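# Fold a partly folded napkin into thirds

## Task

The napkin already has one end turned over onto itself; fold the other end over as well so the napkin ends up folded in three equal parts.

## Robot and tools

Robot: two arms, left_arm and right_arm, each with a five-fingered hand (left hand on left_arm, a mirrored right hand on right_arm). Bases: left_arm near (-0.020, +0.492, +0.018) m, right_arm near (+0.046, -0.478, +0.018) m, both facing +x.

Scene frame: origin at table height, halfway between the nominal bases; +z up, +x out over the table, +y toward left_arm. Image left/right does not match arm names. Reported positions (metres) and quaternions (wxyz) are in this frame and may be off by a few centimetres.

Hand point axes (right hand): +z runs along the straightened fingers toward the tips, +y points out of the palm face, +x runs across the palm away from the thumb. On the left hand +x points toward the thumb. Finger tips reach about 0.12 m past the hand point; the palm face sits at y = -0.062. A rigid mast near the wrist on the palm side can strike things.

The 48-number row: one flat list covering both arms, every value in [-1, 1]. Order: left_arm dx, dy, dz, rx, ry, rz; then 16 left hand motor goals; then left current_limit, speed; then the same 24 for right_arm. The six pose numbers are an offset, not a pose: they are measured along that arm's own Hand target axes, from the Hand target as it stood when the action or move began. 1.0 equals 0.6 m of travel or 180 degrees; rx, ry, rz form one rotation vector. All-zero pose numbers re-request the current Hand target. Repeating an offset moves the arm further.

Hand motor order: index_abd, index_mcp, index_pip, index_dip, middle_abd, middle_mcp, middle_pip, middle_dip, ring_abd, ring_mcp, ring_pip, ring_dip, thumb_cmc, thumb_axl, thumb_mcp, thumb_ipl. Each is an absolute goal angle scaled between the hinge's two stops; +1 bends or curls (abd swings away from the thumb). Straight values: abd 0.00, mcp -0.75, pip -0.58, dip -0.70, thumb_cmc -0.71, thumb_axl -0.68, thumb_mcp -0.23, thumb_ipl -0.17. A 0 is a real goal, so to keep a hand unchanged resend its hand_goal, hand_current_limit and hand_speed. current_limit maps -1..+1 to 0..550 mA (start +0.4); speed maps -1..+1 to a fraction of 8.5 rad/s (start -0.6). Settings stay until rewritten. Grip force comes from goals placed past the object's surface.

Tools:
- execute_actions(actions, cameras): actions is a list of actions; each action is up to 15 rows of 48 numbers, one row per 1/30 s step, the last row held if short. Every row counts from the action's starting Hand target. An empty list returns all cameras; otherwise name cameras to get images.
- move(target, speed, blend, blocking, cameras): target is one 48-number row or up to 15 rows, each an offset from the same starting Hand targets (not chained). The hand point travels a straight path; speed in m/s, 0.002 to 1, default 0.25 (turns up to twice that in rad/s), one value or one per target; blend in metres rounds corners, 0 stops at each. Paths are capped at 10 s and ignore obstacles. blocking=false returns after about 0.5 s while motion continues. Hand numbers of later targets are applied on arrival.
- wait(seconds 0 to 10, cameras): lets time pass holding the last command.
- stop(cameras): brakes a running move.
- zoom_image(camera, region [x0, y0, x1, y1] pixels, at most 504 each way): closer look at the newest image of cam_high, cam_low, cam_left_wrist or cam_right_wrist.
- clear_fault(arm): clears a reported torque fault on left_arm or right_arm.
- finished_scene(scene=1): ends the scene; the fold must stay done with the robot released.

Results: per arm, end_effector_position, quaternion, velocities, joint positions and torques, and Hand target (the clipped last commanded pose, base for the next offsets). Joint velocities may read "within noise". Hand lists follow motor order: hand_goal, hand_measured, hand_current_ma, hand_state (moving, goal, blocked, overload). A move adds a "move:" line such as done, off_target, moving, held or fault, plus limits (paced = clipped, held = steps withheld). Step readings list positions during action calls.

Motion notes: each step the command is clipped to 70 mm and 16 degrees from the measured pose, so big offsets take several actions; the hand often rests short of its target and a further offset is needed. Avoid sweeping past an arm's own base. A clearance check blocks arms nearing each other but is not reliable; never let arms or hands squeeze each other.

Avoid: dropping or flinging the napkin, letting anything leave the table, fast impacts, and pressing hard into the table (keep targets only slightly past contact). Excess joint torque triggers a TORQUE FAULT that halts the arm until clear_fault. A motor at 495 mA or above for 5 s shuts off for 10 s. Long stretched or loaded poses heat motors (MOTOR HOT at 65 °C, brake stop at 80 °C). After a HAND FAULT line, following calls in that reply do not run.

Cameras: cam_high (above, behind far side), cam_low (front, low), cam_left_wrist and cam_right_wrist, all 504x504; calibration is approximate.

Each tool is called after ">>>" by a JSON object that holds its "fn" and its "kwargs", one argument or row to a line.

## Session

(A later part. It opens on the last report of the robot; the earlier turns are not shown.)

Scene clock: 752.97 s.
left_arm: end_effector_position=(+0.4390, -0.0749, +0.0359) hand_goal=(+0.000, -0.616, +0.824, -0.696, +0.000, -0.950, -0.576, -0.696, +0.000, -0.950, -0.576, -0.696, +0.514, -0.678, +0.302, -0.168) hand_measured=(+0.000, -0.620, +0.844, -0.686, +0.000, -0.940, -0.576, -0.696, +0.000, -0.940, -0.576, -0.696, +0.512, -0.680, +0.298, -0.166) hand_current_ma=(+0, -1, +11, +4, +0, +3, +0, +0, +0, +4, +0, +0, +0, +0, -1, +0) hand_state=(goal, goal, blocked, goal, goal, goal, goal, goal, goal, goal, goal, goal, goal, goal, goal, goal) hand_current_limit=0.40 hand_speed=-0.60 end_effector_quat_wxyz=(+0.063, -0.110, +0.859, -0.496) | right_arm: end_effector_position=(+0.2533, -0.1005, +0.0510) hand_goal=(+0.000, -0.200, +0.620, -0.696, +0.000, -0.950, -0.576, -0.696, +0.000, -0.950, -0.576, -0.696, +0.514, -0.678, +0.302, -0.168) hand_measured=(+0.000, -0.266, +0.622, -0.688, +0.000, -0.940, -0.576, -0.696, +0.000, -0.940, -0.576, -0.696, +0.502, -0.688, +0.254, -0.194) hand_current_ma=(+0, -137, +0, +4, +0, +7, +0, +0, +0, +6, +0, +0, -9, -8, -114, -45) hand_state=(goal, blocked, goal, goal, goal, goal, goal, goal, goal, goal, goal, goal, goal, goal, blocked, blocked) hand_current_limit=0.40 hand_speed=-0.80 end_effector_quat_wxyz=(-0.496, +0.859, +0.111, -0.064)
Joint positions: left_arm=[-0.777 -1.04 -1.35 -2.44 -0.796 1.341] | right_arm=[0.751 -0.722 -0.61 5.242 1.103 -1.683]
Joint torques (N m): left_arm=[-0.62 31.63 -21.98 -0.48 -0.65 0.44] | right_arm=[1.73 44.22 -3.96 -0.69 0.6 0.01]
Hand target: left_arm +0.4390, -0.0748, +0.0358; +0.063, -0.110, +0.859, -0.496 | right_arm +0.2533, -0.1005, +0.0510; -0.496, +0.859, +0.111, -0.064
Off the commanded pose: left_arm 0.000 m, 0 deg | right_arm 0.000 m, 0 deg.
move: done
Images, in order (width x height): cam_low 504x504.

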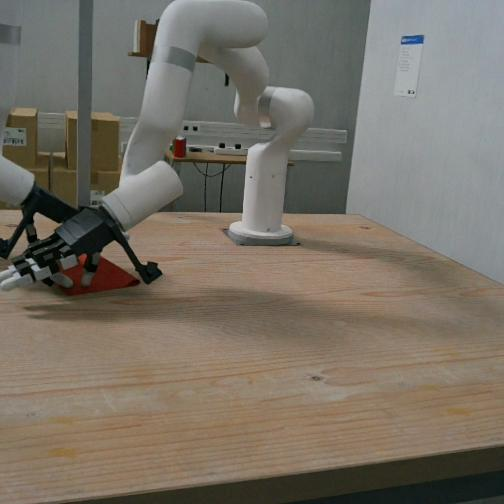

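>>> {"fn": "move", "kwargs": {
  "target": [
    [0,-0.0130,-0.0075,0,0,0,0,-0.615,0.825,-0.696,0,-0.95,-0.576,-0.696,0,-0.95,-0.576,-0.696,0.514,-0.678,0.303,-0.168,0.4,-0.6,0,0,0,0,0,0,0,-0.2,0.62,-0.696,0,-0.95,-0.576,-0.696,0,-0.95,-0.576,-0.696,0.514,-0.678,0.303,-0.168,0.4,-0.8],
    [0,-0.0213,0.0069,0,0,0,0,-0.615,0.825,-0.696,0,-0.95,-0.576,-0.696,0,-0.95,-0.576,-0.696,0.514,-0.678,0.303,-0.168,0.4,-0.6,0,0,0,0,0,0,0,-0.2,0.62,-0.696,0,-0.95,-0.576,-0.696,0,-0.95,-0.576,-0.696,0.514,-0.678,0.303,-0.168,0.4,-0.8],
    [0,-0.0025,0.0178,0,0,0,0,-0.615,0.825,-0.696,0,-0.95,-0.576,-0.696,0,-0.95,-0.576,-0.696,0.514,-0.678,0.303,-0.168,0.4,-0.6,0,0,0,0,0,0,0,-0.2,0.62,-0.696,0,-0.95,-0.576,-0.696,0,-0.95,-0.576,-0.696,0.514,-0.678,0.303,-0.168,0.4,-0.8]
  ],
  "speed": 0.06,
  "cameras": ["cam_low"]
}}

>>> {"fn": "zoom_image", "kwargs": {
  "camera": "cam_low",
  "region": [20, 210, 120, 310]
}}

Scene clock: 770.13 s.
left_arm: end_effector_position=(+0.4415, -0.0846, +0.0320) hand_goal=(+0.000, -0.616, +0.824, -0.696, +0.000, -0.950, -0.576, -0.696, +0.000, -0.950, -0.576, -0.696, +0.514, -0.678, +0.302, -0.168) hand_measured=(+0.000, -0.608, +0.842, -0.682, +0.000, -0.940, -0.576, -0.696, +0.000, -0.940, -0.576, -0.696, +0.506, -0.682, +0.288, -0.178) hand_current_ma=(+0, +3, +9, +5, +0, +3, +0, +0, +0, +4, +0, +0, -2, -1, -8, -5) hand_state=(goal, goal, goal, goal, goal, goal, goal, goal, goal, goal, goal, goal, goal, goal, goal, goal) hand_current_limit=0.40 hand_speed=-0.60 end_effector_quat_wxyz=(+0.063, -0.110, +0.859, -0.496) | right_arm: end_effector_position=(+0.2533, -0.1005, +0.0510) hand_goal=(+0.000, -0.200, +0.620, -0.696, +0.000, -0.950, -0.576, -0.696, +0.000, -0.950, -0.576, -0.696, +0.514, -0.678, +0.302, -0.168) hand_measured=(+0.000, -0.266, +0.622, -0.688, +0.000, -0.940, -0.576, -0.696, +0.000, -0.940, -0.576, -0.696, +0.502, -0.688, +0.254, -0.194) hand_current_ma=(+0, -137, +0, +4, +0, +7, +0, +0, +0, +6, +0, +0, -9, -8, -114, -45) hand_state=(goal, blocked, goal, goal, goal, goal, goal, goal, goal, goal, goal, goal, goal, goal, blocked, blocked) hand_current_limit=0.40 hand_speed=-0.80 end_effector_quat_wxyz=(-0.496, +0.859, +0.111, -0.064)
Joint positions: left_arm=[-0.786 -1.062 -1.384 -2.443 -0.786 1.333] | right_arm=[0.751 -0.722 -0.61 5.242 1.103 -1.683]
Joint torques (N m): left_arm=[-2.11 19.27 -13.98 -0.99 0.38 1.79] | right_arm=[1.85 43.75 -4.22 -0.67 0.49 -0.08]
Hand target: left_arm +0.4415, -0.0845, +0.0318; +0.063, -0.110, +0.859, -0.496 | right_arm +0.2533, -0.1005, +0.0510; -0.496, +0.859, +0.111, -0.064
Off the commanded pose: left_arm 0.000 m, 0 deg | right_arm 0.000 m, 0 deg.
move: done
Images, in order (width x height): cam_low 504x504.

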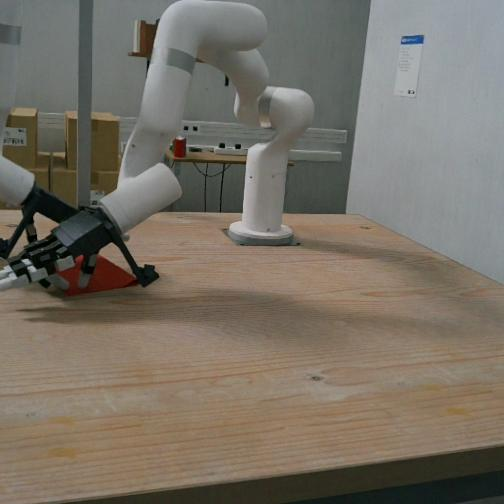

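Scaled by 5.040 from the camera's 504x504 image, which has a finer 720x720 frame.

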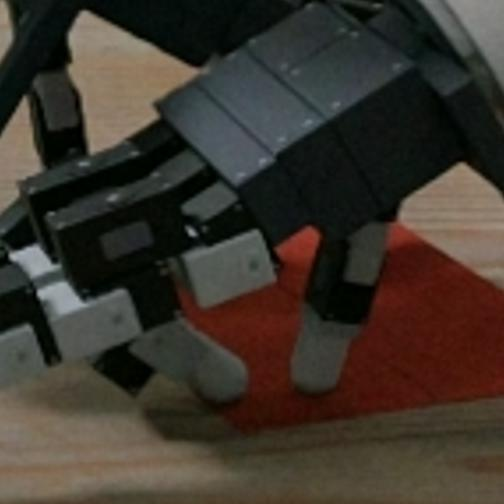

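>>> {"fn": "execute_actions", "kwargs": {
  "actions": [
    [[0,0,0,0,0,0,0,-0.53,0.79,-0.696,0,-0.95,-0.576,-0.696,0,-0.95,-0.576,-0.696,0.514,-0.678,0.303,-0.168,0.4,-0.8,0,0,0,0,0,0,0,-0.2,0.62,-0.696,0,-0.95,-0.576,-0.696,0,-0.95,-0.576,-0.696,0.514,-0.678,0.303,-0.168,0.4,-0.8]],
    [[0,0,0,0,0,0,0,-0.44,0.75,-0.696,0,-0.95,-0.576,-0.696,0,-0.95,-0.576,-0.696,0.514,-0.678,0.303,-0.168,0.4,-0.8,0,0,0,0,0,0,0,-0.2,0.62,-0.696,0,-0.95,-0.576,-0.696,0,-0.95,-0.576,-0.696,0.514,-0.678,0.303,-0.168,0.4,-0.8]]
  ],
  "cameras": ["cam_low"]
}}

>>> {"fn": "zoom_image", "kwargs": {
  "camera": "cam_low",
  "region": [20, 210, 120, 310]
}}

Scene clock: 788.83 s.
left_arm: end_effector_position=(+0.4415, -0.0845, +0.0318) hand_goal=(+0.000, -0.440, +0.750, -0.696, +0.000, -0.950, -0.576, -0.696, +0.000, -0.950, -0.576, -0.696, +0.514, -0.678, +0.302, -0.168) hand_measured=(+0.000, -0.440, +0.768, -0.684, +0.000, -0.940, -0.576, -0.696, +0.000, -0.940, -0.576, -0.696, +0.506, -0.684, +0.288, -0.180) hand_current_ma=(+0, +0, +9, +4, +0, +3, +0, +0, +0, +4, +0, +0, -3, -1, -10, -6) hand_state=(goal, goal, goal, goal, goal, goal, goal, goal, goal, goal, goal, goal, goal, goal, goal, goal) hand_current_limit=0.40 hand_speed=-0.80 end_effector_quat_wxyz=(+0.063, -0.110, +0.859, -0.496) | right_arm: end_effector_position=(+0.2533, -0.1005, +0.0510) hand_goal=(+0.000, -0.200, +0.620, -0.696, +0.000, -0.950, -0.576, -0.696, +0.000, -0.950, -0.576, -0.696, +0.514, -0.678, +0.302, -0.168) hand_measured=(+0.000, -0.266, +0.622, -0.688, +0.000, -0.940, -0.576, -0.696, +0.000, -0.940, -0.576, -0.696, +0.502, -0.688, +0.254, -0.194) hand_current_ma=(+0, -136, +0, +4, +0, +7, +0, +0, +0, +6, +0, +0, -9, -8, -114, -45) hand_state=(goal, blocked, goal, goal, goal, goal, goal, goal, goal, goal, goal, goal, goal, goal, blocked, blocked) hand_current_limit=0.40 hand_speed=-0.80 end_effector_quat_wxyz=(-0.496, +0.859, +0.111, -0.064)
Joint positions: left_arm=[-0.786 -1.062 -1.384 -2.443 -0.785 1.333] | right_arm=[0.751 -0.722 -0.61 5.242 1.103 -1.683]
Joint torques (N m): left_arm=[-0.95 19.92 -7.41 -0.22 0.52 1.72] | right_arm=[1.41 43.68 -4.01 -0.63 0.59 0.05]
Hand target: left_arm +0.4415, -0.0845, +0.0318; +0.063, -0.110, +0.859, -0.496 | right_arm +0.2533, -0.1005, +0.0510; -0.496, +0.859, +0.111, -0.064
Off the commanded pose: left_arm 0.000 m, 0 deg | right_arm 0.000 m, 0 deg.
Step readings (end_effector_position of left_arm | right_arm):
0: (+0.4415, -0.0845, +0.0319) | (+0.2533, -0.1005, +0.0510)
1: (+0.4415, -0.0845, +0.0319) | (+0.2533, -0.1005, +0.0510)
2: (+0.4415, -0.0845, +0.0319) | (+0.2533, -0.1005, +0.0510)
4: (+0.4415, -0.0845, +0.0319) | (+0.2533, -0.1005, +0.0510)
8: (+0.4415, -0.0845, +0.0319) | (+0.2533, -0.1005, +0.0510)
15: (+0.4415, -0.0845, +0.0319) | (+0.2533, -0.1005, +0.0510)
16: (+0.4415, -0.0845, +0.0319) | (+0.2533, -0.1005, +0.0510)
17: (+0.4415, -0.0845, +0.0319) | (+0.2533, -0.1005, +0.0510)
19: (+0.4415, -0.0845, +0.0319) | (+0.2533, -0.1005, +0.0510)
23: (+0.4415, -0.0845, +0.0319) | (+0.2533, -0.1005, +0.0510)
30: (+0.4415, -0.0845, +0.0318) | (+0.2533, -0.1005, +0.0510)
Images, in order (width x height): cam_low 504x504.

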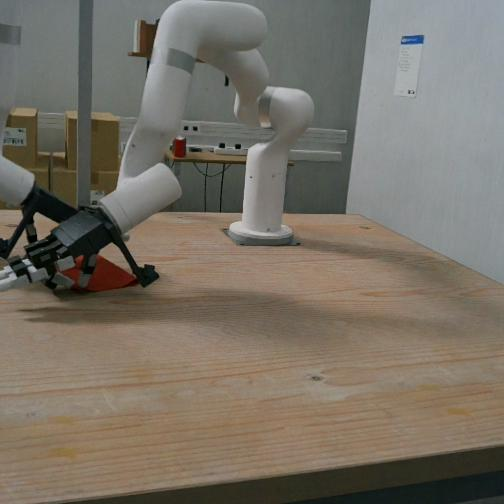

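Scaled by 5.040 from the camera's 504x504 image, which has a finer 720x720 frame.

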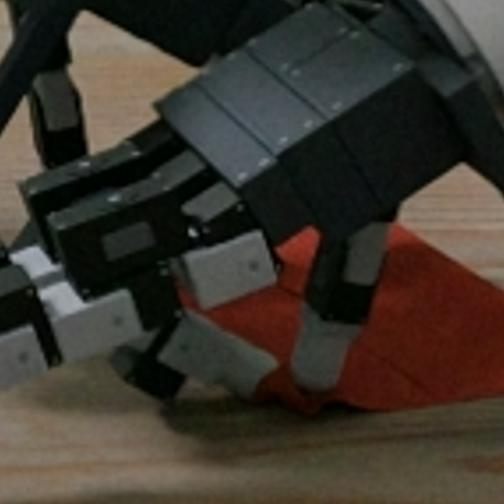

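>>> {"fn": "execute_actions", "kwargs": {
  "actions": [
    [[0,0,0,0,0,0,0,-0.36,0.715,-0.696,0,-0.95,-0.576,-0.696,0,-0.95,-0.576,-0.696,0.514,-0.678,0.303,-0.168,0.4,-0.8,0,0,0,0,0,0,0,-0.2,0.62,-0.696,0,-0.95,-0.576,-0.696,0,-0.95,-0.576,-0.696,0.514,-0.678,0.303,-0.168,0.4,-0.8]],
    [[0,0,0,0,0,0,0,-0.2,0.62,-0.696,0,-0.95,-0.576,-0.696,0,-0.95,-0.576,-0.696,0.514,-0.678,0.303,-0.168,0.4,-0.8,0,0,0,0,0,0,0,-0.2,0.62,-0.696,0,-0.95,-0.576,-0.696,0,-0.95,-0.576,-0.696,0.514,-0.678,0.303,-0.168,0.4,-0.8]]
  ],
  "cameras": ["cam_low"]
}}

>>> {"fn": "zoom_image", "kwargs": {
  "camera": "cam_low",
  "region": [20, 210, 120, 310]
}}

Scene clock: 801.57 s.
left_arm: end_effector_position=(+0.4415, -0.0846, +0.0319) hand_goal=(+0.000, -0.200, +0.620, -0.696, +0.000, -0.950, -0.576, -0.696, +0.000, -0.950, -0.576, -0.696, +0.514, -0.678, +0.302, -0.168) hand_measured=(-0.004, -0.344, +0.692, -0.676, +0.000, -0.940, -0.576, -0.696, +0.000, -0.940, -0.576, -0.696, +0.504, -0.684, +0.280, -0.182) hand_current_ma=(-1, -385, +107, +11, +0, +3, +0, +0, +0, +4, +0, +0, -3, -2, -21, -9) hand_state=(goal, blocked, blocked, blocked, goal, goal, goal, goal, goal, goal, goal, goal, goal, goal, blocked, goal) hand_current_limit=0.40 hand_speed=-0.80 end_effector_quat_wxyz=(+0.063, -0.110, +0.859, -0.496) | right_arm: end_effector_position=(+0.2533, -0.1005, +0.0510) hand_goal=(+0.000, -0.200, +0.620, -0.696, +0.000, -0.950, -0.576, -0.696, +0.000, -0.950, -0.576, -0.696, +0.514, -0.678, +0.302, -0.168) hand_measured=(+0.000, -0.266, +0.622, -0.688, +0.000, -0.940, -0.576, -0.696, +0.000, -0.940, -0.576, -0.696, +0.502, -0.688, +0.254, -0.194) hand_current_ma=(+0, -136, +0, +4, +0, +7, +0, +0, +0, +6, +0, +0, -9, -8, -114, -45) hand_state=(goal, blocked, goal, goal, goal, goal, goal, goal, goal, goal, goal, goal, goal, goal, blocked, blocked) hand_current_limit=0.40 hand_speed=-0.80 end_effector_quat_wxyz=(-0.496, +0.859, +0.111, -0.064)
Joint positions: left_arm=[-0.786 -1.062 -1.384 -2.443 -0.786 1.333] | right_arm=[0.751 -0.722 -0.61 5.242 1.103 -1.683]
Joint torques (N m): left_arm=[0.81 19.93 -2.46 -0.22 2.48 1.4] | right_arm=[0.88 43.96 -4.18 -0.46 0.52 0]
Hand target: left_arm +0.4415, -0.0845, +0.0318; +0.063, -0.110, +0.859, -0.496 | right_arm +0.2533, -0.1005, +0.0510; -0.496, +0.859, +0.111, -0.064
Off the commanded pose: left_arm 0.000 m, 0 deg | right_arm 0.000 m, 0 deg.
Step readings (end_effector_position of left_arm | right_arm):
0: (+0.4415, -0.0845, +0.0319) | (+0.2533, -0.1005, +0.0510)
1: (+0.4415, -0.0845, +0.0319) | (+0.2533, -0.1005, +0.0510)
2: (+0.4415, -0.0845, +0.0319) | (+0.2533, -0.1005, +0.0510)
4: (+0.4415, -0.0845, +0.0319) | (+0.2533, -0.1005, +0.0510)
8: (+0.4415, -0.0845, +0.0319) | (+0.2533, -0.1005, +0.0510)
15: (+0.4415, -0.0845, +0.0319) | (+0.2533, -0.1005, +0.0510)
16: (+0.4415, -0.0845, +0.0319) | (+0.2533, -0.1005, +0.0510)
17: (+0.4415, -0.0845, +0.0319) | (+0.2533, -0.1005, +0.0510)
19: (+0.4415, -0.0845, +0.0319) | (+0.2533, -0.1005, +0.0510)
23: (+0.4415, -0.0846, +0.0319) | (+0.2533, -0.1005, +0.0510)
30: (+0.4415, -0.0846, +0.0319) | (+0.2533, -0.1005, +0.0510)
Images, in order (width x height): cam_low 504x504.

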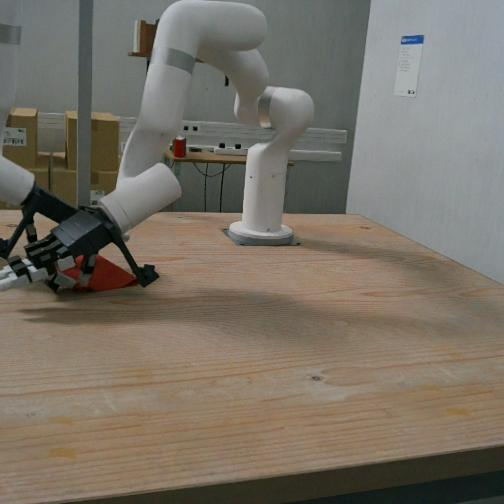

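Scaled by 5.040 from the camera's 504x504 image, which has a finer 720x720 frame.

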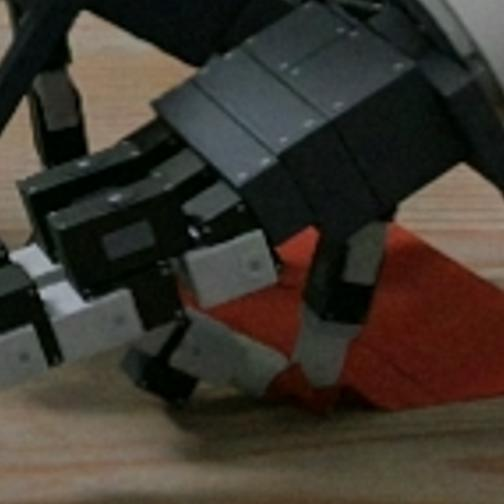

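>>> {"fn": "move", "kwargs": {
  "target": [0,-0.0433,-0.025,0,0,0,0,-0.2,0.62,-0.696,0,-0.95,-0.576,-0.696,0,-0.95,-0.576,-0.696,0.514,-0.678,0.303,-0.168,0.4,-0.8,0,0,0,0,0,0,0,-0.2,0.62,-0.696,0,-0.95,-0.576,-0.696,0,-0.95,-0.576,-0.696,0.514,-0.678,0.303,-0.168,0.4,-0.8],
  "speed": 0.05,
  "cameras": ["all"]
}}

>>> {"fn": "zoom_image", "kwargs": {
  "camera": "cam_low",
  "region": [0, 190, 160, 310]
}}

>>> {"fn": "zoom_image", "kwargs": {
  "camera": "cam_high",
  "region": [220, 100, 400, 280]
}}

Scene clock: 810.53 s.
left_arm: end_effector_position=(+0.4415, -0.0845, +0.0618) hand_goal=(+0.000, -0.200, +0.620, -0.696, +0.000, -0.950, -0.576, -0.696, +0.000, -0.950, -0.576, -0.696, +0.514, -0.678, +0.302, -0.168) hand_measured=(-0.002, -0.264, +0.622, -0.688, +0.000, -0.938, -0.576, -0.696, +0.000, -0.938, -0.576, -0.696, +0.510, -0.684, +0.252, -0.194) hand_current_ma=(+0, -97, +0, +2, +0, +4, +0, +0, +0, +5, +0, +0, -1, -2, -87, -29) hand_state=(goal, blocked, goal, goal, goal, goal, goal, goal, goal, goal, goal, goal, goal, goal, blocked, blocked) hand_current_limit=0.40 hand_speed=-0.80 end_effector_quat_wxyz=(+0.063, -0.110, +0.859, -0.496) | right_arm: end_effector_position=(+0.2533, -0.1005, +0.0510) hand_goal=(+0.000, -0.200, +0.620, -0.696, +0.000, -0.950, -0.576, -0.696, +0.000, -0.950, -0.576, -0.696, +0.514, -0.678, +0.302, -0.168) hand_measured=(+0.000, -0.266, +0.622, -0.688, +0.000, -0.940, -0.576, -0.696, +0.000, -0.940, -0.576, -0.696, +0.502, -0.688, +0.254, -0.194) hand_current_ma=(+0, -136, +0, +4, +0, +7, +0, +0, +0, +6, +0, +0, -9, -8, -114, -45) hand_state=(goal, blocked, goal, goal, goal, goal, goal, goal, goal, goal, goal, goal, goal, goal, blocked, blocked) hand_current_limit=0.40 hand_speed=-0.80 end_effector_quat_wxyz=(-0.496, +0.859, +0.111, -0.064)
Joint positions: left_arm=[-0.786 -1.002 -1.358 -2.42 -0.759 1.301] | right_arm=[0.751 -0.722 -0.61 5.242 1.103 -1.683]
Joint torques (N m): left_arm=[0 85.83 -12.11 -0.32 -0.74 -0.05] | right_arm=[2.03 44.38 -4.13 -0.34 0.56 -0.08]
Hand target: left_arm +0.4415, -0.0845, +0.0618; +0.063, -0.110, +0.859, -0.496 | right_arm +0.2533, -0.1005, +0.0510; -0.496, +0.859, +0.111, -0.064
Off the commanded pose: left_arm 0.000 m, 0 deg | right_arm 0.000 m, 0 deg.
move: done
camera_calibration:
cam_left_wrist: T_world_to_cam=[[0.834627, -0.0763184, 0.545502, -0.441781], [-0.51686, 0.233824, 0.823518, 0.149824], [-0.190401, -0.969279, 0.15571, 0.117989], [0, 0, 0, 1]] pos_world=[0.468626, 0.0456155, 0.0992377]
cam_right_wrist: T_world_to_cam=[[-0.683302, -0.529707, -0.502502, 0.181053], [-0.294327, -0.43, 0.853506, -0.0598135], [-0.668184, 0.731102, 0.137912, 0.36558], [0, 0, 0, 1]] pos_world=[0.350384, -0.197091, 0.0916128]

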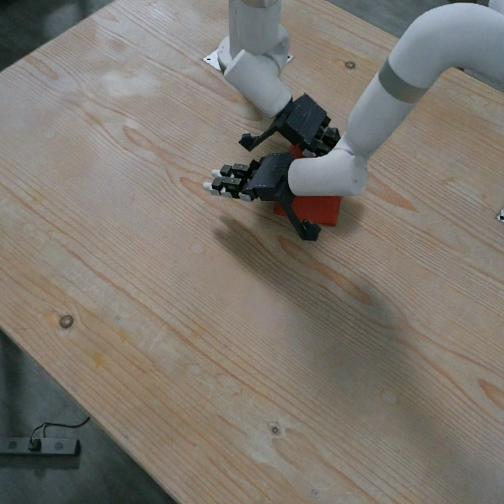

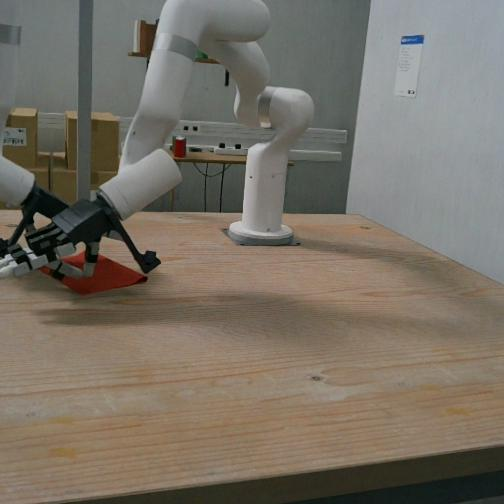

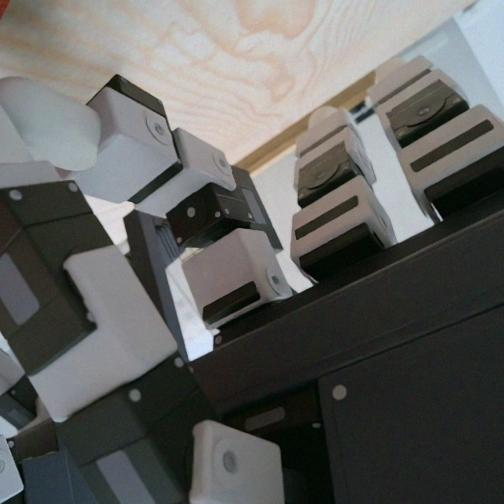

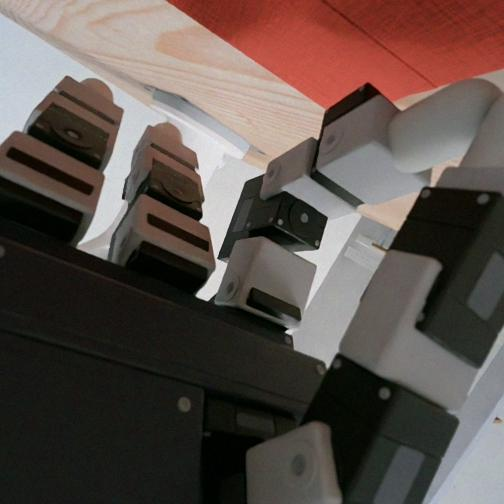

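Scaled by 3.150 from the camera's 504x504 image, which has a finer 720x720 frame.

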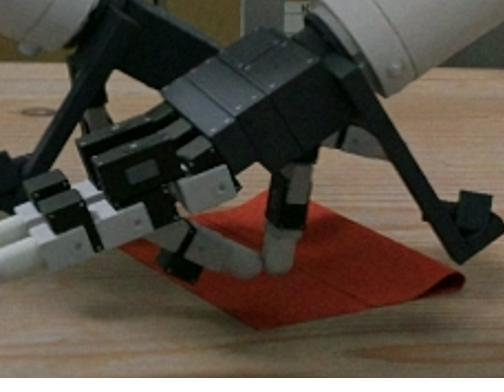

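Scaled by 2.800 from the camera's 504x504 image, which has a finer 720x720 frame.

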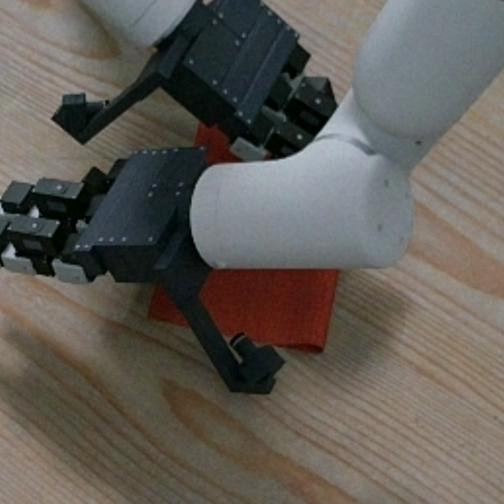

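>>> {"fn": "move", "kwargs": {
  "target": [
    [-0.0035,0.0273,-0.0473,0,0,0,0,-0.63,0.804,-0.696,0,-0.95,-0.576,-0.696,0,-0.95,-0.576,-0.696,0.514,-0.678,0.303,-0.168,0.4,-0.6,0,0,0,0,0,0,0,-0.2,0.62,-0.696,0,-0.95,-0.576,-0.696,0,-0.95,-0.576,-0.696,0.514,-0.678,0.303,-0.168,0.4,-0.8],
    [-0.0035,0.0634,-0.0264,0,0,0,0,-0.63,0.804,-0.696,0,-0.95,-0.576,-0.696,0,-0.95,-0.576,-0.696,0.514,-0.678,0.303,-0.168,0.4,-0.6,0,0,0,0,0,0,0,-0.2,0.62,-0.696,0,-0.95,-0.576,-0.696,0,-0.95,-0.576,-0.696,0.514,-0.678,0.303,-0.168,0.4,-0.8]
  ],
  "speed": 0.06,
  "cameras": ["cam_low"]
}}

>>> {"fn": "zoom_image", "kwargs": {
  "camera": "cam_low",
  "region": [20, 210, 120, 310]
}}

Scene clock: 859.50 s.
left_arm: end_effector_position=(+0.4353, -0.0523, +0.0368) hand_goal=(+0.000, -0.630, +0.804, -0.696, +0.000, -0.950, -0.576, -0.696, +0.000, -0.950, -0.576, -0.696, +0.514, -0.678, +0.302, -0.168) hand_measured=(-0.002, -0.636, +0.826, -0.684, +0.000, -0.938, -0.576, -0.696, +0.000, -0.938, -0.576, -0.696, +0.512, -0.680, +0.298, -0.170) hand_current_ma=(+0, -1, +13, +4, +0, +4, +0, +0, +0, +5, +0, +0, +0, +0, -1, +0) hand_state=(goal, goal, blocked, goal, goal, goal, goal, goal, goal, goal, goal, goal, goal, goal, goal, goal) hand_current_limit=0.40 hand_speed=-0.60 end_effector_quat_wxyz=(+0.063, -0.110, +0.859, -0.496) | right_arm: end_effector_position=(+0.2533, -0.1005, +0.0510) hand_goal=(+0.000, -0.200, +0.620, -0.696, +0.000, -0.950, -0.576, -0.696, +0.000, -0.950, -0.576, -0.696, +0.514, -0.678, +0.302, -0.168) hand_measured=(+0.000, -0.266, +0.622, -0.688, +0.000, -0.940, -0.576, -0.696, +0.000, -0.940, -0.576, -0.696, +0.502, -0.688, +0.254, -0.194) hand_current_ma=(+0, -136, +0, +4, +0, +7, +0, +0, +0, +6, +0, +0, -9, -8, -114, -45) hand_state=(goal, blocked, goal, goal, goal, goal, goal, goal, goal, goal, goal, goal, goal, goal, blocked, blocked) hand_current_limit=0.40 hand_speed=-0.80 end_effector_quat_wxyz=(-0.496, +0.859, +0.111, -0.064)
Joint positions: left_arm=[-0.754 -1.011 -1.288 -2.433 -0.826 1.363] | right_arm=[0.751 -0.722 -0.61 5.242 1.103 -1.683]
Joint torques (N m): left_arm=[-0.09 30.04 -20.88 -0.77 -0.62 0.47] | right_arm=[2.12 44.41 -4.27 -0.65 0.56 -0.08]
Hand target: left_arm +0.4353, -0.0523, +0.0368; +0.063, -0.110, +0.859, -0.496 | right_arm +0.2533, -0.1005, +0.0510; -0.496, +0.859, +0.111, -0.064
Off the commanded pose: left_arm 0.000 m, 0 deg | right_arm 0.000 m, 0 deg.
move: done
Images, in order (width x height): cam_low 504x504.

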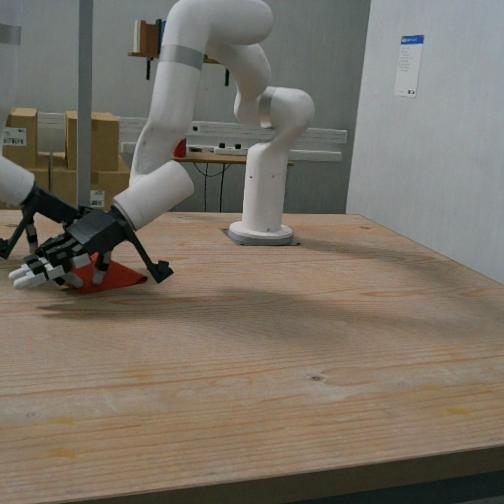

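Scaled by 5.040 from the camera's 504x504 image, which has a finer 720x720 frame.

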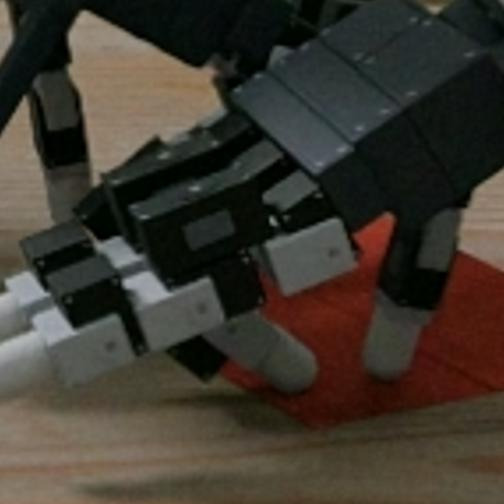

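>>> {"fn": "move", "kwargs": {
  "target": [0,0.0091,0.0053,0,0,0,0,-0.63,0.804,-0.696,0,-0.95,-0.576,-0.696,0,-0.95,-0.576,-0.696,0.514,-0.678,0.303,-0.168,0.4,-0.6,0,0,0,0,0,0,0,-0.2,0.62,-0.696,0,-0.95,-0.576,-0.696,0,-0.95,-0.576,-0.696,0.514,-0.678,0.303,-0.168,0.4,-0.8],
  "speed": 0.03
}}

>>> {"fn": "execute_actions", "kwargs": {
  "actions": [
    [[0,0,0,0,0,0,0,-0.55,0.775,-0.696,0,-0.95,-0.576,-0.696,0,-0.95,-0.576,-0.696,0.514,-0.678,0.303,-0.168,0.4,-0.8,0,0,0,0,0,0,0,-0.2,0.62,-0.696,0,-0.95,-0.576,-0.696,0,-0.95,-0.576,-0.696,0.514,-0.678,0.303,-0.168,0.4,-0.8]],
    [[0,0,0,0,0,0,0,-0.485,0.75,-0.696,0,-0.95,-0.576,-0.696,0,-0.95,-0.576,-0.696,0.514,-0.678,0.303,-0.168,0.4,-0.8,0,0,0,0,0,0,0,-0.2,0.62,-0.696,0,-0.95,-0.576,-0.696,0,-0.95,-0.576,-0.696,0.514,-0.678,0.303,-0.168,0.4,-0.8]],
    [[0,0,0,0,0,0,0,-0.42,0.72,-0.696,0,-0.95,-0.576,-0.696,0,-0.95,-0.576,-0.696,0.514,-0.678,0.303,-0.168,0.4,-0.8,0,0,0,0,0,0,0,-0.2,0.62,-0.696,0,-0.95,-0.576,-0.696,0,-0.95,-0.576,-0.696,0.514,-0.678,0.303,-0.168,0.4,-0.8]]
  ],
  "cameras": ["cam_low"]
}}

>>> {"fn": "zoom_image", "kwargs": {
  "camera": "cam_low",
  "region": [20, 210, 120, 310]
}}

Scene clock: 877.57 s.
left_arm: end_effector_position=(+0.4353, -0.0524, +0.0305) hand_goal=(+0.000, -0.630, +0.804, -0.696, +0.000, -0.950, -0.576, -0.696, +0.000, -0.950, -0.576, -0.696, +0.514, -0.678, +0.302, -0.168) hand_measured=(+0.000, -0.624, +0.842, -0.672, +0.000, -0.938, -0.576, -0.696, +0.000, -0.938, -0.576, -0.696, +0.490, -0.694, +0.296, -0.176) hand_current_ma=(+0, +2, +35, +14, +0, +4, +0, +0, +0, +5, +0, +0, -16, -11, -2, -3) hand_state=(goal, goal, blocked, blocked, goal, goal, goal, goal, goal, goal, goal, goal, blocked, goal, goal, goal) hand_current_limit=0.40 hand_speed=-0.60 end_effector_quat_wxyz=(+0.063, -0.110, +0.859, -0.496) | right_arm: end_effector_position=(+0.2533, -0.1005, +0.0510) hand_goal=(+0.000, -0.200, +0.620, -0.696, +0.000, -0.950, -0.576, -0.696, +0.000, -0.950, -0.576, -0.696, +0.514, -0.678, +0.302, -0.168) hand_measured=(+0.000, -0.266, +0.622, -0.688, +0.000, -0.940, -0.576, -0.696, +0.000, -0.940, -0.576, -0.696, +0.502, -0.688, +0.254, -0.194) hand_current_ma=(+0, -136, +0, +4, +0, +7, +0, +0, +0, +6, +0, +0, -9, -8, -114, -45) hand_state=(goal, blocked, goal, goal, goal, goal, goal, goal, goal, goal, goal, goal, goal, goal, blocked, blocked) hand_current_limit=0.40 hand_speed=-0.80 end_effector_quat_wxyz=(-0.496, +0.859, +0.111, -0.064)
Joint positions: left_arm=[-0.754 -1.024 -1.294 -2.437 -0.832 1.37] | right_arm=[0.751 -0.722 -0.61 5.242 1.103 -1.683]
Joint torques (N m): left_arm=[-1.32 17.89 -11.62 -0.56 0.76 2.17] | right_arm=[2.09 43.17 -4.61 -0.57 0.6 -0.06]
Hand target: left_arm +0.4353, -0.0523, +0.0304; +0.063, -0.110, +0.859, -0.496 | right_arm +0.2533, -0.1005, +0.0510; -0.496, +0.859, +0.111, -0.064
Off the commanded pose: left_arm 0.000 m, 0 deg | right_arm 0.000 m, 0 deg.
move: done

Scene clock: 879.27 s.
left_arm: end_effector_position=(+0.4353, -0.0523, +0.0304) hand_goal=(+0.000, -0.420, +0.720, -0.696, +0.000, -0.950, -0.576, -0.696, +0.000, -0.950, -0.576, -0.696, +0.514, -0.678, +0.302, -0.168) hand_measured=(+0.000, -0.440, +0.766, -0.672, +0.000, -0.938, -0.576, -0.696, +0.000, -0.938, -0.576, -0.696, +0.490, -0.696, +0.294, -0.176) hand_current_ma=(+0, -13, +49, +14, +0, +4, +0, +0, +0, +5, +0, +0, -16, -12, -3, -3) hand_state=(goal, blocked, blocked, blocked, goal, goal, goal, goal, goal, goal, goal, goal, blocked, goal, goal, goal) hand_current_limit=0.40 hand_speed=-0.80 end_effector_quat_wxyz=(+0.063, -0.110, +0.859, -0.496) | right_arm: end_effector_position=(+0.2533, -0.1005, +0.0510) hand_goal=(+0.000, -0.200, +0.620, -0.696, +0.000, -0.950, -0.576, -0.696, +0.000, -0.950, -0.576, -0.696, +0.514, -0.678, +0.302, -0.168) hand_measured=(+0.000, -0.266, +0.622, -0.688, +0.000, -0.940, -0.576, -0.696, +0.000, -0.940, -0.576, -0.696, +0.502, -0.688, +0.254, -0.194) hand_current_ma=(+0, -136, +0, +4, +0, +7, +0, +0, +0, +6, +0, +0, -9, -8, -114, -45) hand_state=(goal, blocked, goal, goal, goal, goal, goal, goal, goal, goal, goal, goal, goal, goal, blocked, blocked) hand_current_limit=0.40 hand_speed=-0.80 end_effector_quat_wxyz=(-0.496, +0.859, +0.111, -0.064)
Joint positions: left_arm=[-0.754 -1.024 -1.294 -2.437 -0.831 1.37] | right_arm=[0.751 -0.722 -0.61 5.242 1.103 -1.683]
Joint torques (N m): left_arm=[-3.43 18.67 -4.54 0.01 1.87 1.39] | right_arm=[1.23 44.25 -4.32 -0.32 0.53 -0.09]
Hand target: left_arm +0.4353, -0.0523, +0.0304; +0.063, -0.110, +0.859, -0.496 | right_arm +0.2533, -0.1005, +0.0510; -0.496, +0.859, +0.111, -0.064
Off the commanded pose: left_arm 0.000 m, 0 deg | right_arm 0.000 m, 0 deg.
Step readings (end_effector_position of left_arm | right_arm):
0: (+0.4353, -0.0524, +0.0305) | (+0.2533, -0.1005, +0.0510)
1: (+0.4353, -0.0524, +0.0305) | (+0.2533, -0.1005, +0.0510)
2: (+0.4353, -0.0524, +0.0305) | (+0.2533, -0.1005, +0.0510)
4: (+0.4353, -0.0524, +0.0305) | (+0.2533, -0.1005, +0.0510)
8: (+0.4353, -0.0524, +0.0305) | (+0.2533, -0.1005, +0.0510)
15: (+0.4353, -0.0524, +0.0305) | (+0.2533, -0.1005, +0.0510)
16: (+0.4353, -0.0524, +0.0305) | (+0.2533, -0.1005, +0.0510)
17: (+0.4353, -0.0524, +0.0305) | (+0.2533, -0.1005, +0.0510)
19: (+0.4353, -0.0524, +0.0305) | (+0.2533, -0.1005, +0.0510)
23: (+0.4353, -0.0523, +0.0305) | (+0.2533, -0.1005, +0.0510)
30: (+0.4353, -0.0523, +0.0304) | (+0.2533, -0.1005, +0.0510)
31: (+0.4353, -0.0523, +0.0304) | (+0.2533, -0.1005, +0.0510)
32: (+0.4353, -0.0523, +0.0304) | (+0.2533, -0.1005, +0.0510)
34: (+0.4353, -0.0523, +0.0304) | (+0.2533, -0.1005, +0.0510)
38: (+0.4353, -0.0523, +0.0304) | (+0.2533, -0.1005, +0.0510)
45: (+0.4353, -0.0523, +0.0304) | (+0.2533, -0.1005, +0.0510)
Images, in order (width x height): cam_low 504x504.

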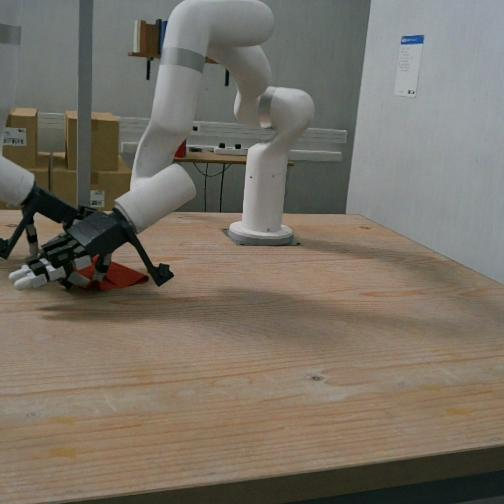

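Scaled by 5.040 from the camera's 504x504 image, which has a finer 720x720 frame.

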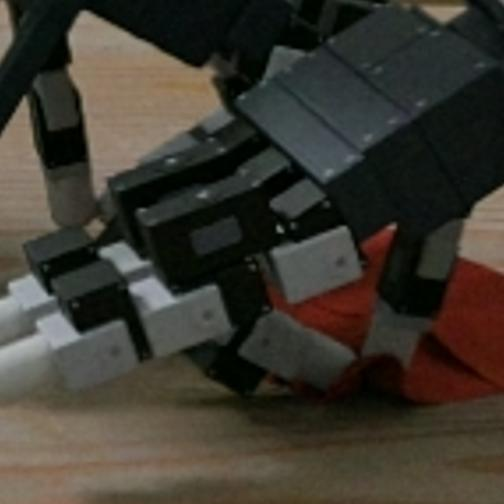

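>>> {"fn": "execute_actions", "kwargs": {
  "actions": [
    [[0,0,0,0,0,0,0,-0.35,0.70,-0.696,0,-0.95,-0.576,-0.696,0,-0.95,-0.576,-0.696,0.514,-0.678,0.303,-0.168,0.4,-0.8,0,0,0,0,0,0,0,-0.2,0.62,-0.696,0,-0.95,-0.576,-0.696,0,-0.95,-0.576,-0.696,0.514,-0.678,0.303,-0.168,0.4,-0.8]],
    [[0,0,0,0,0,0,0,-0.2,0.65,-0.696,0,-0.95,-0.576,-0.696,0,-0.95,-0.576,-0.696,0.514,-0.678,0.36,-0.1,0.5,-0.8,0,0,0,0,0,0,0,-0.2,0.62,-0.696,0,-0.95,-0.576,-0.696,0,-0.95,-0.576,-0.696,0.514,-0.678,0.303,-0.168,0.4,-0.8]]
  ]
}}

>>> {"fn": "move", "kwargs": {
  "target": [0,-0.0144,-0.0083,0,0,0,0,-0.2,0.65,-0.696,0,-0.95,-0.576,-0.696,0,-0.95,-0.576,-0.696,0.514,-0.678,0.36,-0.1,0.5,-0.8,0,0,0,0,0,0,0,-0.2,0.62,-0.696,0,-0.95,-0.576,-0.696,0,-0.95,-0.576,-0.696,0.514,-0.678,0.303,-0.168,0.4,-0.8],
  "speed": 0.03,
  "cameras": ["cam_low"]
}}

>>> {"fn": "zoom_image", "kwargs": {
  "camera": "cam_low",
  "region": [20, 210, 120, 310]
}}

Scene clock: 893.40 s.
left_arm: end_effector_position=(+0.4353, -0.0523, +0.0304) hand_goal=(+0.000, -0.200, +0.650, -0.696, +0.000, -0.950, -0.576, -0.696, +0.000, -0.950, -0.576, -0.696, +0.514, -0.678, +0.360, -0.100) hand_measured=(-0.002, -0.378, +0.724, -0.672, +0.000, -0.938, -0.576, -0.696, +0.000, -0.938, -0.576, -0.696, +0.486, -0.698, +0.290, -0.170) hand_current_ma=(+0, -413, +112, +14, +0, +4, +0, +0, +0, +5, +0, +0, -19, -15, -155, -168) hand_state=(goal, blocked, blocked, blocked, goal, goal, goal, goal, goal, goal, goal, goal, blocked, goal, blocked, blocked) hand_current_limit=0.50 hand_speed=-0.80 end_effector_quat_wxyz=(+0.063, -0.110, +0.859, -0.496) | right_arm: end_effector_position=(+0.2533, -0.1005, +0.0510) hand_goal=(+0.000, -0.200, +0.620, -0.696, +0.000, -0.950, -0.576, -0.696, +0.000, -0.950, -0.576, -0.696, +0.514, -0.678, +0.302, -0.168) hand_measured=(+0.000, -0.266, +0.622, -0.688, +0.000, -0.940, -0.576, -0.696, +0.000, -0.940, -0.576, -0.696, +0.502, -0.688, +0.254, -0.194) hand_current_ma=(+0, -136, +0, +4, +0, +7, +0, +0, +0, +6, +0, +0, -9, -8, -114, -45) hand_state=(goal, blocked, goal, goal, goal, goal, goal, goal, goal, goal, goal, goal, goal, goal, blocked, blocked) hand_current_limit=0.40 hand_speed=-0.80 end_effector_quat_wxyz=(-0.496, +0.859, +0.111, -0.064)
Joint positions: left_arm=[-0.754 -1.024 -1.294 -2.437 -0.831 1.37] | right_arm=[0.751 -0.722 -0.61 5.242 1.103 -1.683]
Joint torques (N m): left_arm=[1.88 22.64 -4.93 -0.4 1.9 1.37] | right_arm=[1.18 43.47 -4.36 -0.5 0.55 -0.02]
Hand target: left_arm +0.4353, -0.0523, +0.0304; +0.063, -0.110, +0.859, -0.496 | right_arm +0.2533, -0.1005, +0.0510; -0.496, +0.859, +0.111, -0.064
Off the commanded pose: left_arm 0.000 m, 0 deg | right_arm 0.000 m, 0 deg.
Step readings (end_effector_position of left_arm | right_arm):
0: (+0.4353, -0.0523, +0.0304) | (+0.2533, -0.1005, +0.0510)
1: (+0.4353, -0.0523, +0.0304) | (+0.2533, -0.1005, +0.0510)
2: (+0.4353, -0.0523, +0.0304) | (+0.2533, -0.1005, +0.0510)
4: (+0.4353, -0.0523, +0.0304) | (+0.2533, -0.1005, +0.0510)
8: (+0.4353, -0.0523, +0.0304) | (+0.2533, -0.1005, +0.0510)
15: (+0.4353, -0.0523, +0.0304) | (+0.2533, -0.1005, +0.0510)
16: (+0.4353, -0.0523, +0.0304) | (+0.2533, -0.1005, +0.0510)
17: (+0.4353, -0.0523, +0.0304) | (+0.2533, -0.1005, +0.0510)
19: (+0.4352, -0.0523, +0.0304) | (+0.2533, -0.1005, +0.0510)
23: (+0.4352, -0.0523, +0.0304) | (+0.2533, -0.1005, +0.0510)
30: (+0.4353, -0.0523, +0.0304) | (+0.2533, -0.1005, +0.0510)

Scene clock: 894.17 s.
left_arm: end_effector_position=(+0.4353, -0.0523, +0.0404) hand_goal=(+0.000, -0.200, +0.650, -0.696, +0.000, -0.950, -0.576, -0.696, +0.000, -0.950, -0.576, -0.696, +0.514, -0.678, +0.360, -0.100) hand_measured=(+0.002, -0.310, +0.652, -0.686, -0.002, -0.938, -0.576, -0.696, -0.002, -0.938, -0.576, -0.696, +0.492, -0.698, +0.268, -0.170) hand_current_ma=(+0, -252, +0, +3, +0, +4, +0, +0, +0, +5, +0, +0, -13, -14, -252, -168) hand_state=(goal, blocked, goal, goal, goal, goal, goal, goal, goal, goal, goal, goal, blocked, goal, blocked, blocked) hand_current_limit=0.50 hand_speed=-0.80 end_effector_quat_wxyz=(+0.063, -0.110, +0.859, -0.496) | right_arm: end_effector_position=(+0.2533, -0.1005, +0.0510) hand_goal=(+0.000, -0.200, +0.620, -0.696, +0.000, -0.950, -0.576, -0.696, +0.000, -0.950, -0.576, -0.696, +0.514, -0.678, +0.302, -0.168) hand_measured=(+0.000, -0.266, +0.622, -0.688, +0.000, -0.940, -0.576, -0.696, +0.000, -0.940, -0.576, -0.696, +0.502, -0.688, +0.254, -0.194) hand_current_ma=(+0, -136, +0, +4, +0, +7, +0, +0, +0, +6, +0, +0, -9, -8, -114, -45) hand_state=(goal, blocked, goal, goal, goal, goal, goal, goal, goal, goal, goal, goal, goal, goal, blocked, blocked) hand_current_limit=0.40 hand_speed=-0.80 end_effector_quat_wxyz=(-0.496, +0.859, +0.111, -0.064)
Joint positions: left_arm=[-0.754 -1.004 -1.285 -2.43 -0.823 1.359] | right_arm=[0.751 -0.722 -0.61 5.242 1.103 -1.683]
Joint torques (N m): left_arm=[1.68 84.34 -11.41 -0.44 -0.72 -0.09] | right_arm=[1.45 44.12 -4.36 -0.51 0.59 -0.12]
Hand target: left_arm +0.4353, -0.0523, +0.0404; +0.063, -0.110, +0.859, -0.496 | right_arm +0.2533, -0.1005, +0.0510; -0.496, +0.859, +0.111, -0.064
Off the commanded pose: left_arm 0.000 m, 0 deg | right_arm 0.000 m, 0 deg.
move: done
Images, in order (width x height): cam_low 504x504.

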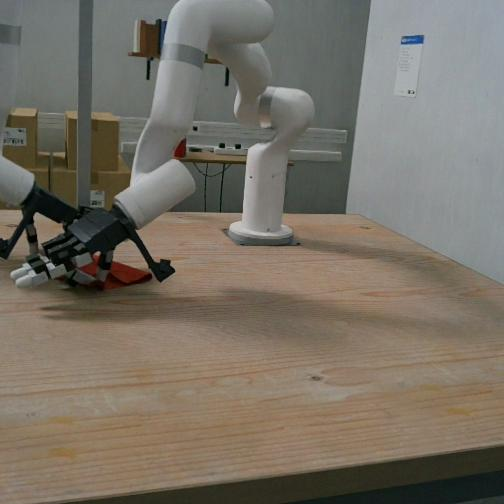

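Scaled by 5.040 from the camera's 504x504 image, which has a finer 720x720 frame.

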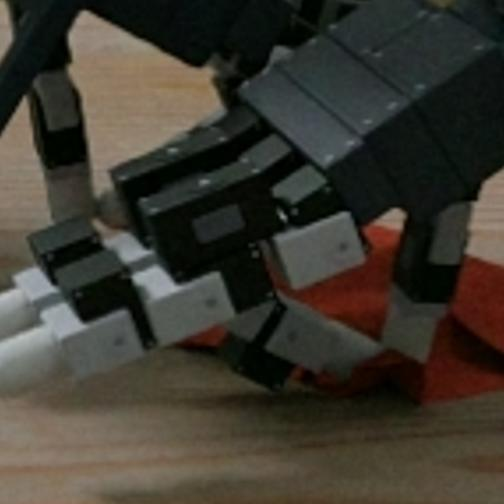

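Seems gripped. Lift further.

>>> {"fn": "move", "kwargs": {
  "target": [0,-0.0289,-0.0167,0,0,0,0,-0.2,0.65,-0.696,0,-0.95,-0.576,-0.696,0,-0.95,-0.576,-0.696,0.514,-0.678,0.36,-0.1,0.5,-0.8,0,0,0,0,0,0,0,-0.2,0.62,-0.696,0,-0.95,-0.576,-0.696,0,-0.95,-0.576,-0.696,0.514,-0.678,0.303,-0.168,0.4,-0.8],
  "speed": 0.04,
  "cameras": ["all"]
}}

>>> {"fn": "zoom_image", "kwargs": {
  "camera": "cam_low",
  "region": [20, 200, 160, 310]
}}

>>> {"fn": "zoom_image", "kwargs": {
  "camera": "cam_high",
  "region": [220, 100, 400, 280]
}}

Scene clock: 901.40 s.
left_arm: end_effector_position=(+0.4353, -0.0523, +0.0604) hand_goal=(+0.000, -0.200, +0.650, -0.696, +0.000, -0.950, -0.576, -0.696, +0.000, -0.950, -0.576, -0.696, +0.514, -0.678, +0.360, -0.100) hand_measured=(+0.002, -0.310, +0.650, -0.686, -0.002, -0.938, -0.576, -0.696, -0.002, -0.938, -0.576, -0.696, +0.492, -0.698, +0.268, -0.170) hand_current_ma=(+0, -251, +0, +3, +0, +4, +0, +0, +0, +5, +0, +0, -13, -14, -252, -168) hand_state=(goal, blocked, goal, goal, goal, goal, goal, goal, goal, goal, goal, goal, blocked, goal, blocked, blocked) hand_current_limit=0.50 hand_speed=-0.80 end_effector_quat_wxyz=(+0.063, -0.110, +0.859, -0.496) | right_arm: end_effector_position=(+0.2533, -0.1005, +0.0510) hand_goal=(+0.000, -0.200, +0.620, -0.696, +0.000, -0.950, -0.576, -0.696, +0.000, -0.950, -0.576, -0.696, +0.514, -0.678, +0.302, -0.168) hand_measured=(+0.000, -0.266, +0.622, -0.688, +0.000, -0.940, -0.576, -0.696, +0.000, -0.940, -0.576, -0.696, +0.502, -0.688, +0.254, -0.194) hand_current_ma=(+0, -136, +0, +4, +0, +7, +0, +0, +0, +6, +0, +0, -9, -8, -114, -45) hand_state=(goal, blocked, goal, goal, goal, goal, goal, goal, goal, goal, goal, goal, goal, goal, blocked, blocked) hand_current_limit=0.40 hand_speed=-0.80 end_effector_quat_wxyz=(-0.496, +0.859, +0.111, -0.064)
Joint positions: left_arm=[-0.754 -0.962 -1.268 -2.415 -0.804 1.337] | right_arm=[0.751 -0.722 -0.61 5.242 1.103 -1.683]
Joint torques (N m): left_arm=[1.87 83.1 -11.97 -0.03 -0.59 -0.12] | right_arm=[1.35 43.68 -4.63 -0.7 0.48 -0.11]
Hand target: left_arm +0.4353, -0.0523, +0.0604; +0.063, -0.110, +0.859, -0.496 | right_arm +0.2533, -0.1005, +0.0510; -0.496, +0.859, +0.111, -0.064
Off the commanded pose: left_arm 0.000 m, 0 deg | right_arm 0.000 m, 0 deg.
move: done
camera_calibration:
cam_left_wrist: T_world_to_cam=[[0.834627, -0.0763184, 0.545502, -0.43344], [-0.51686, 0.233824, 0.823518, 0.140161], [-0.190401, -0.969279, 0.15571, 0.148221], [0, 0, 0, 1]] pos_world=[0.462426, 0.0778155, 0.0979377]
cam_right_wrist: T_world_to_cam=[[-0.683302, -0.529707, -0.502502, 0.181053], [-0.294327, -0.43, 0.853506, -0.0598135], [-0.668184, 0.731102, 0.137912, 0.36558], [0, 0, 0, 1]] pos_world=[0.350384, -0.197091, 0.0916128]

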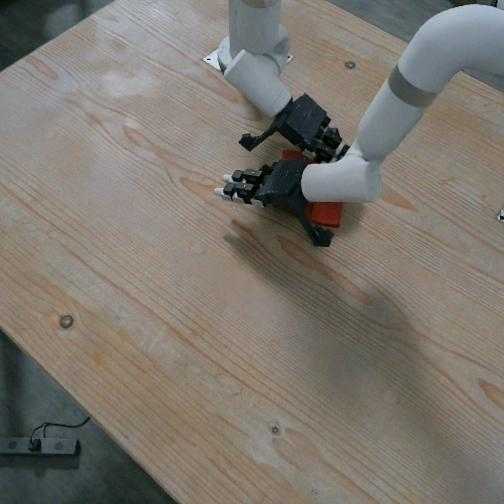

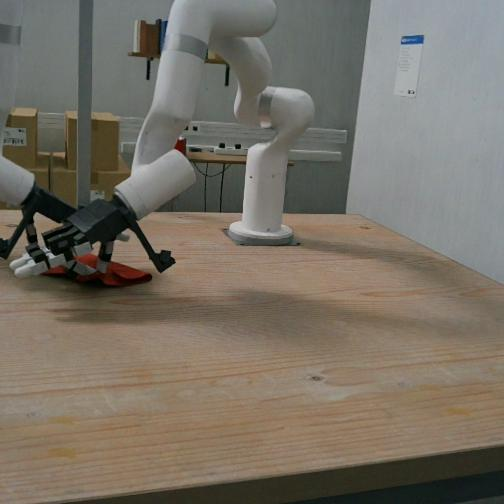

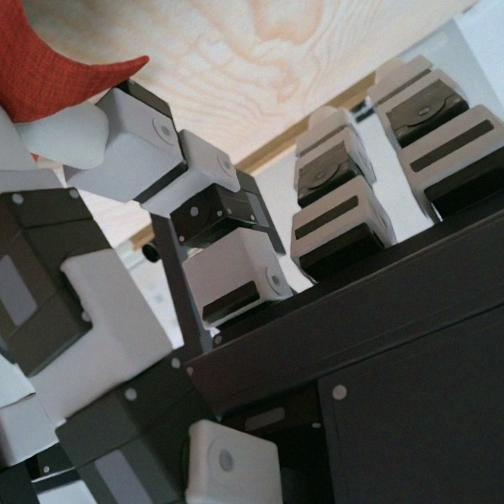

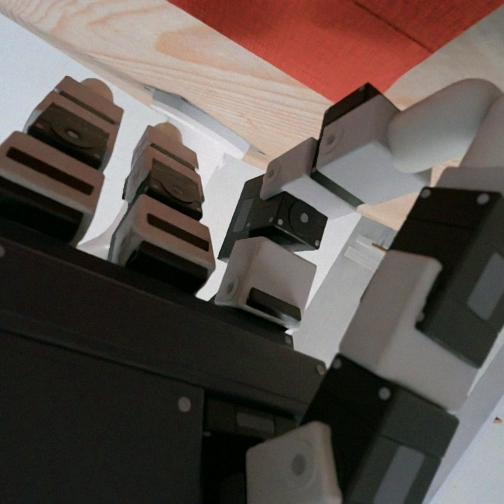

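Scaled by 3.600 from the camera's 504x504 image, which has a finer 720x720 frame.

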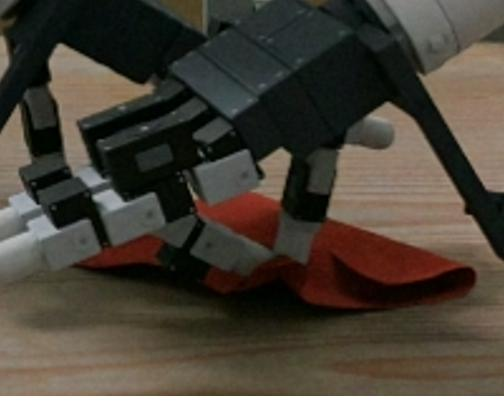

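Scaled by 2.800 from the camera's 504x504 image, which has a finer 720x720 frame.

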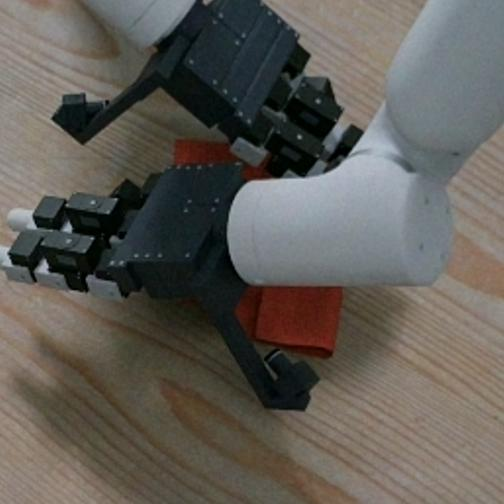

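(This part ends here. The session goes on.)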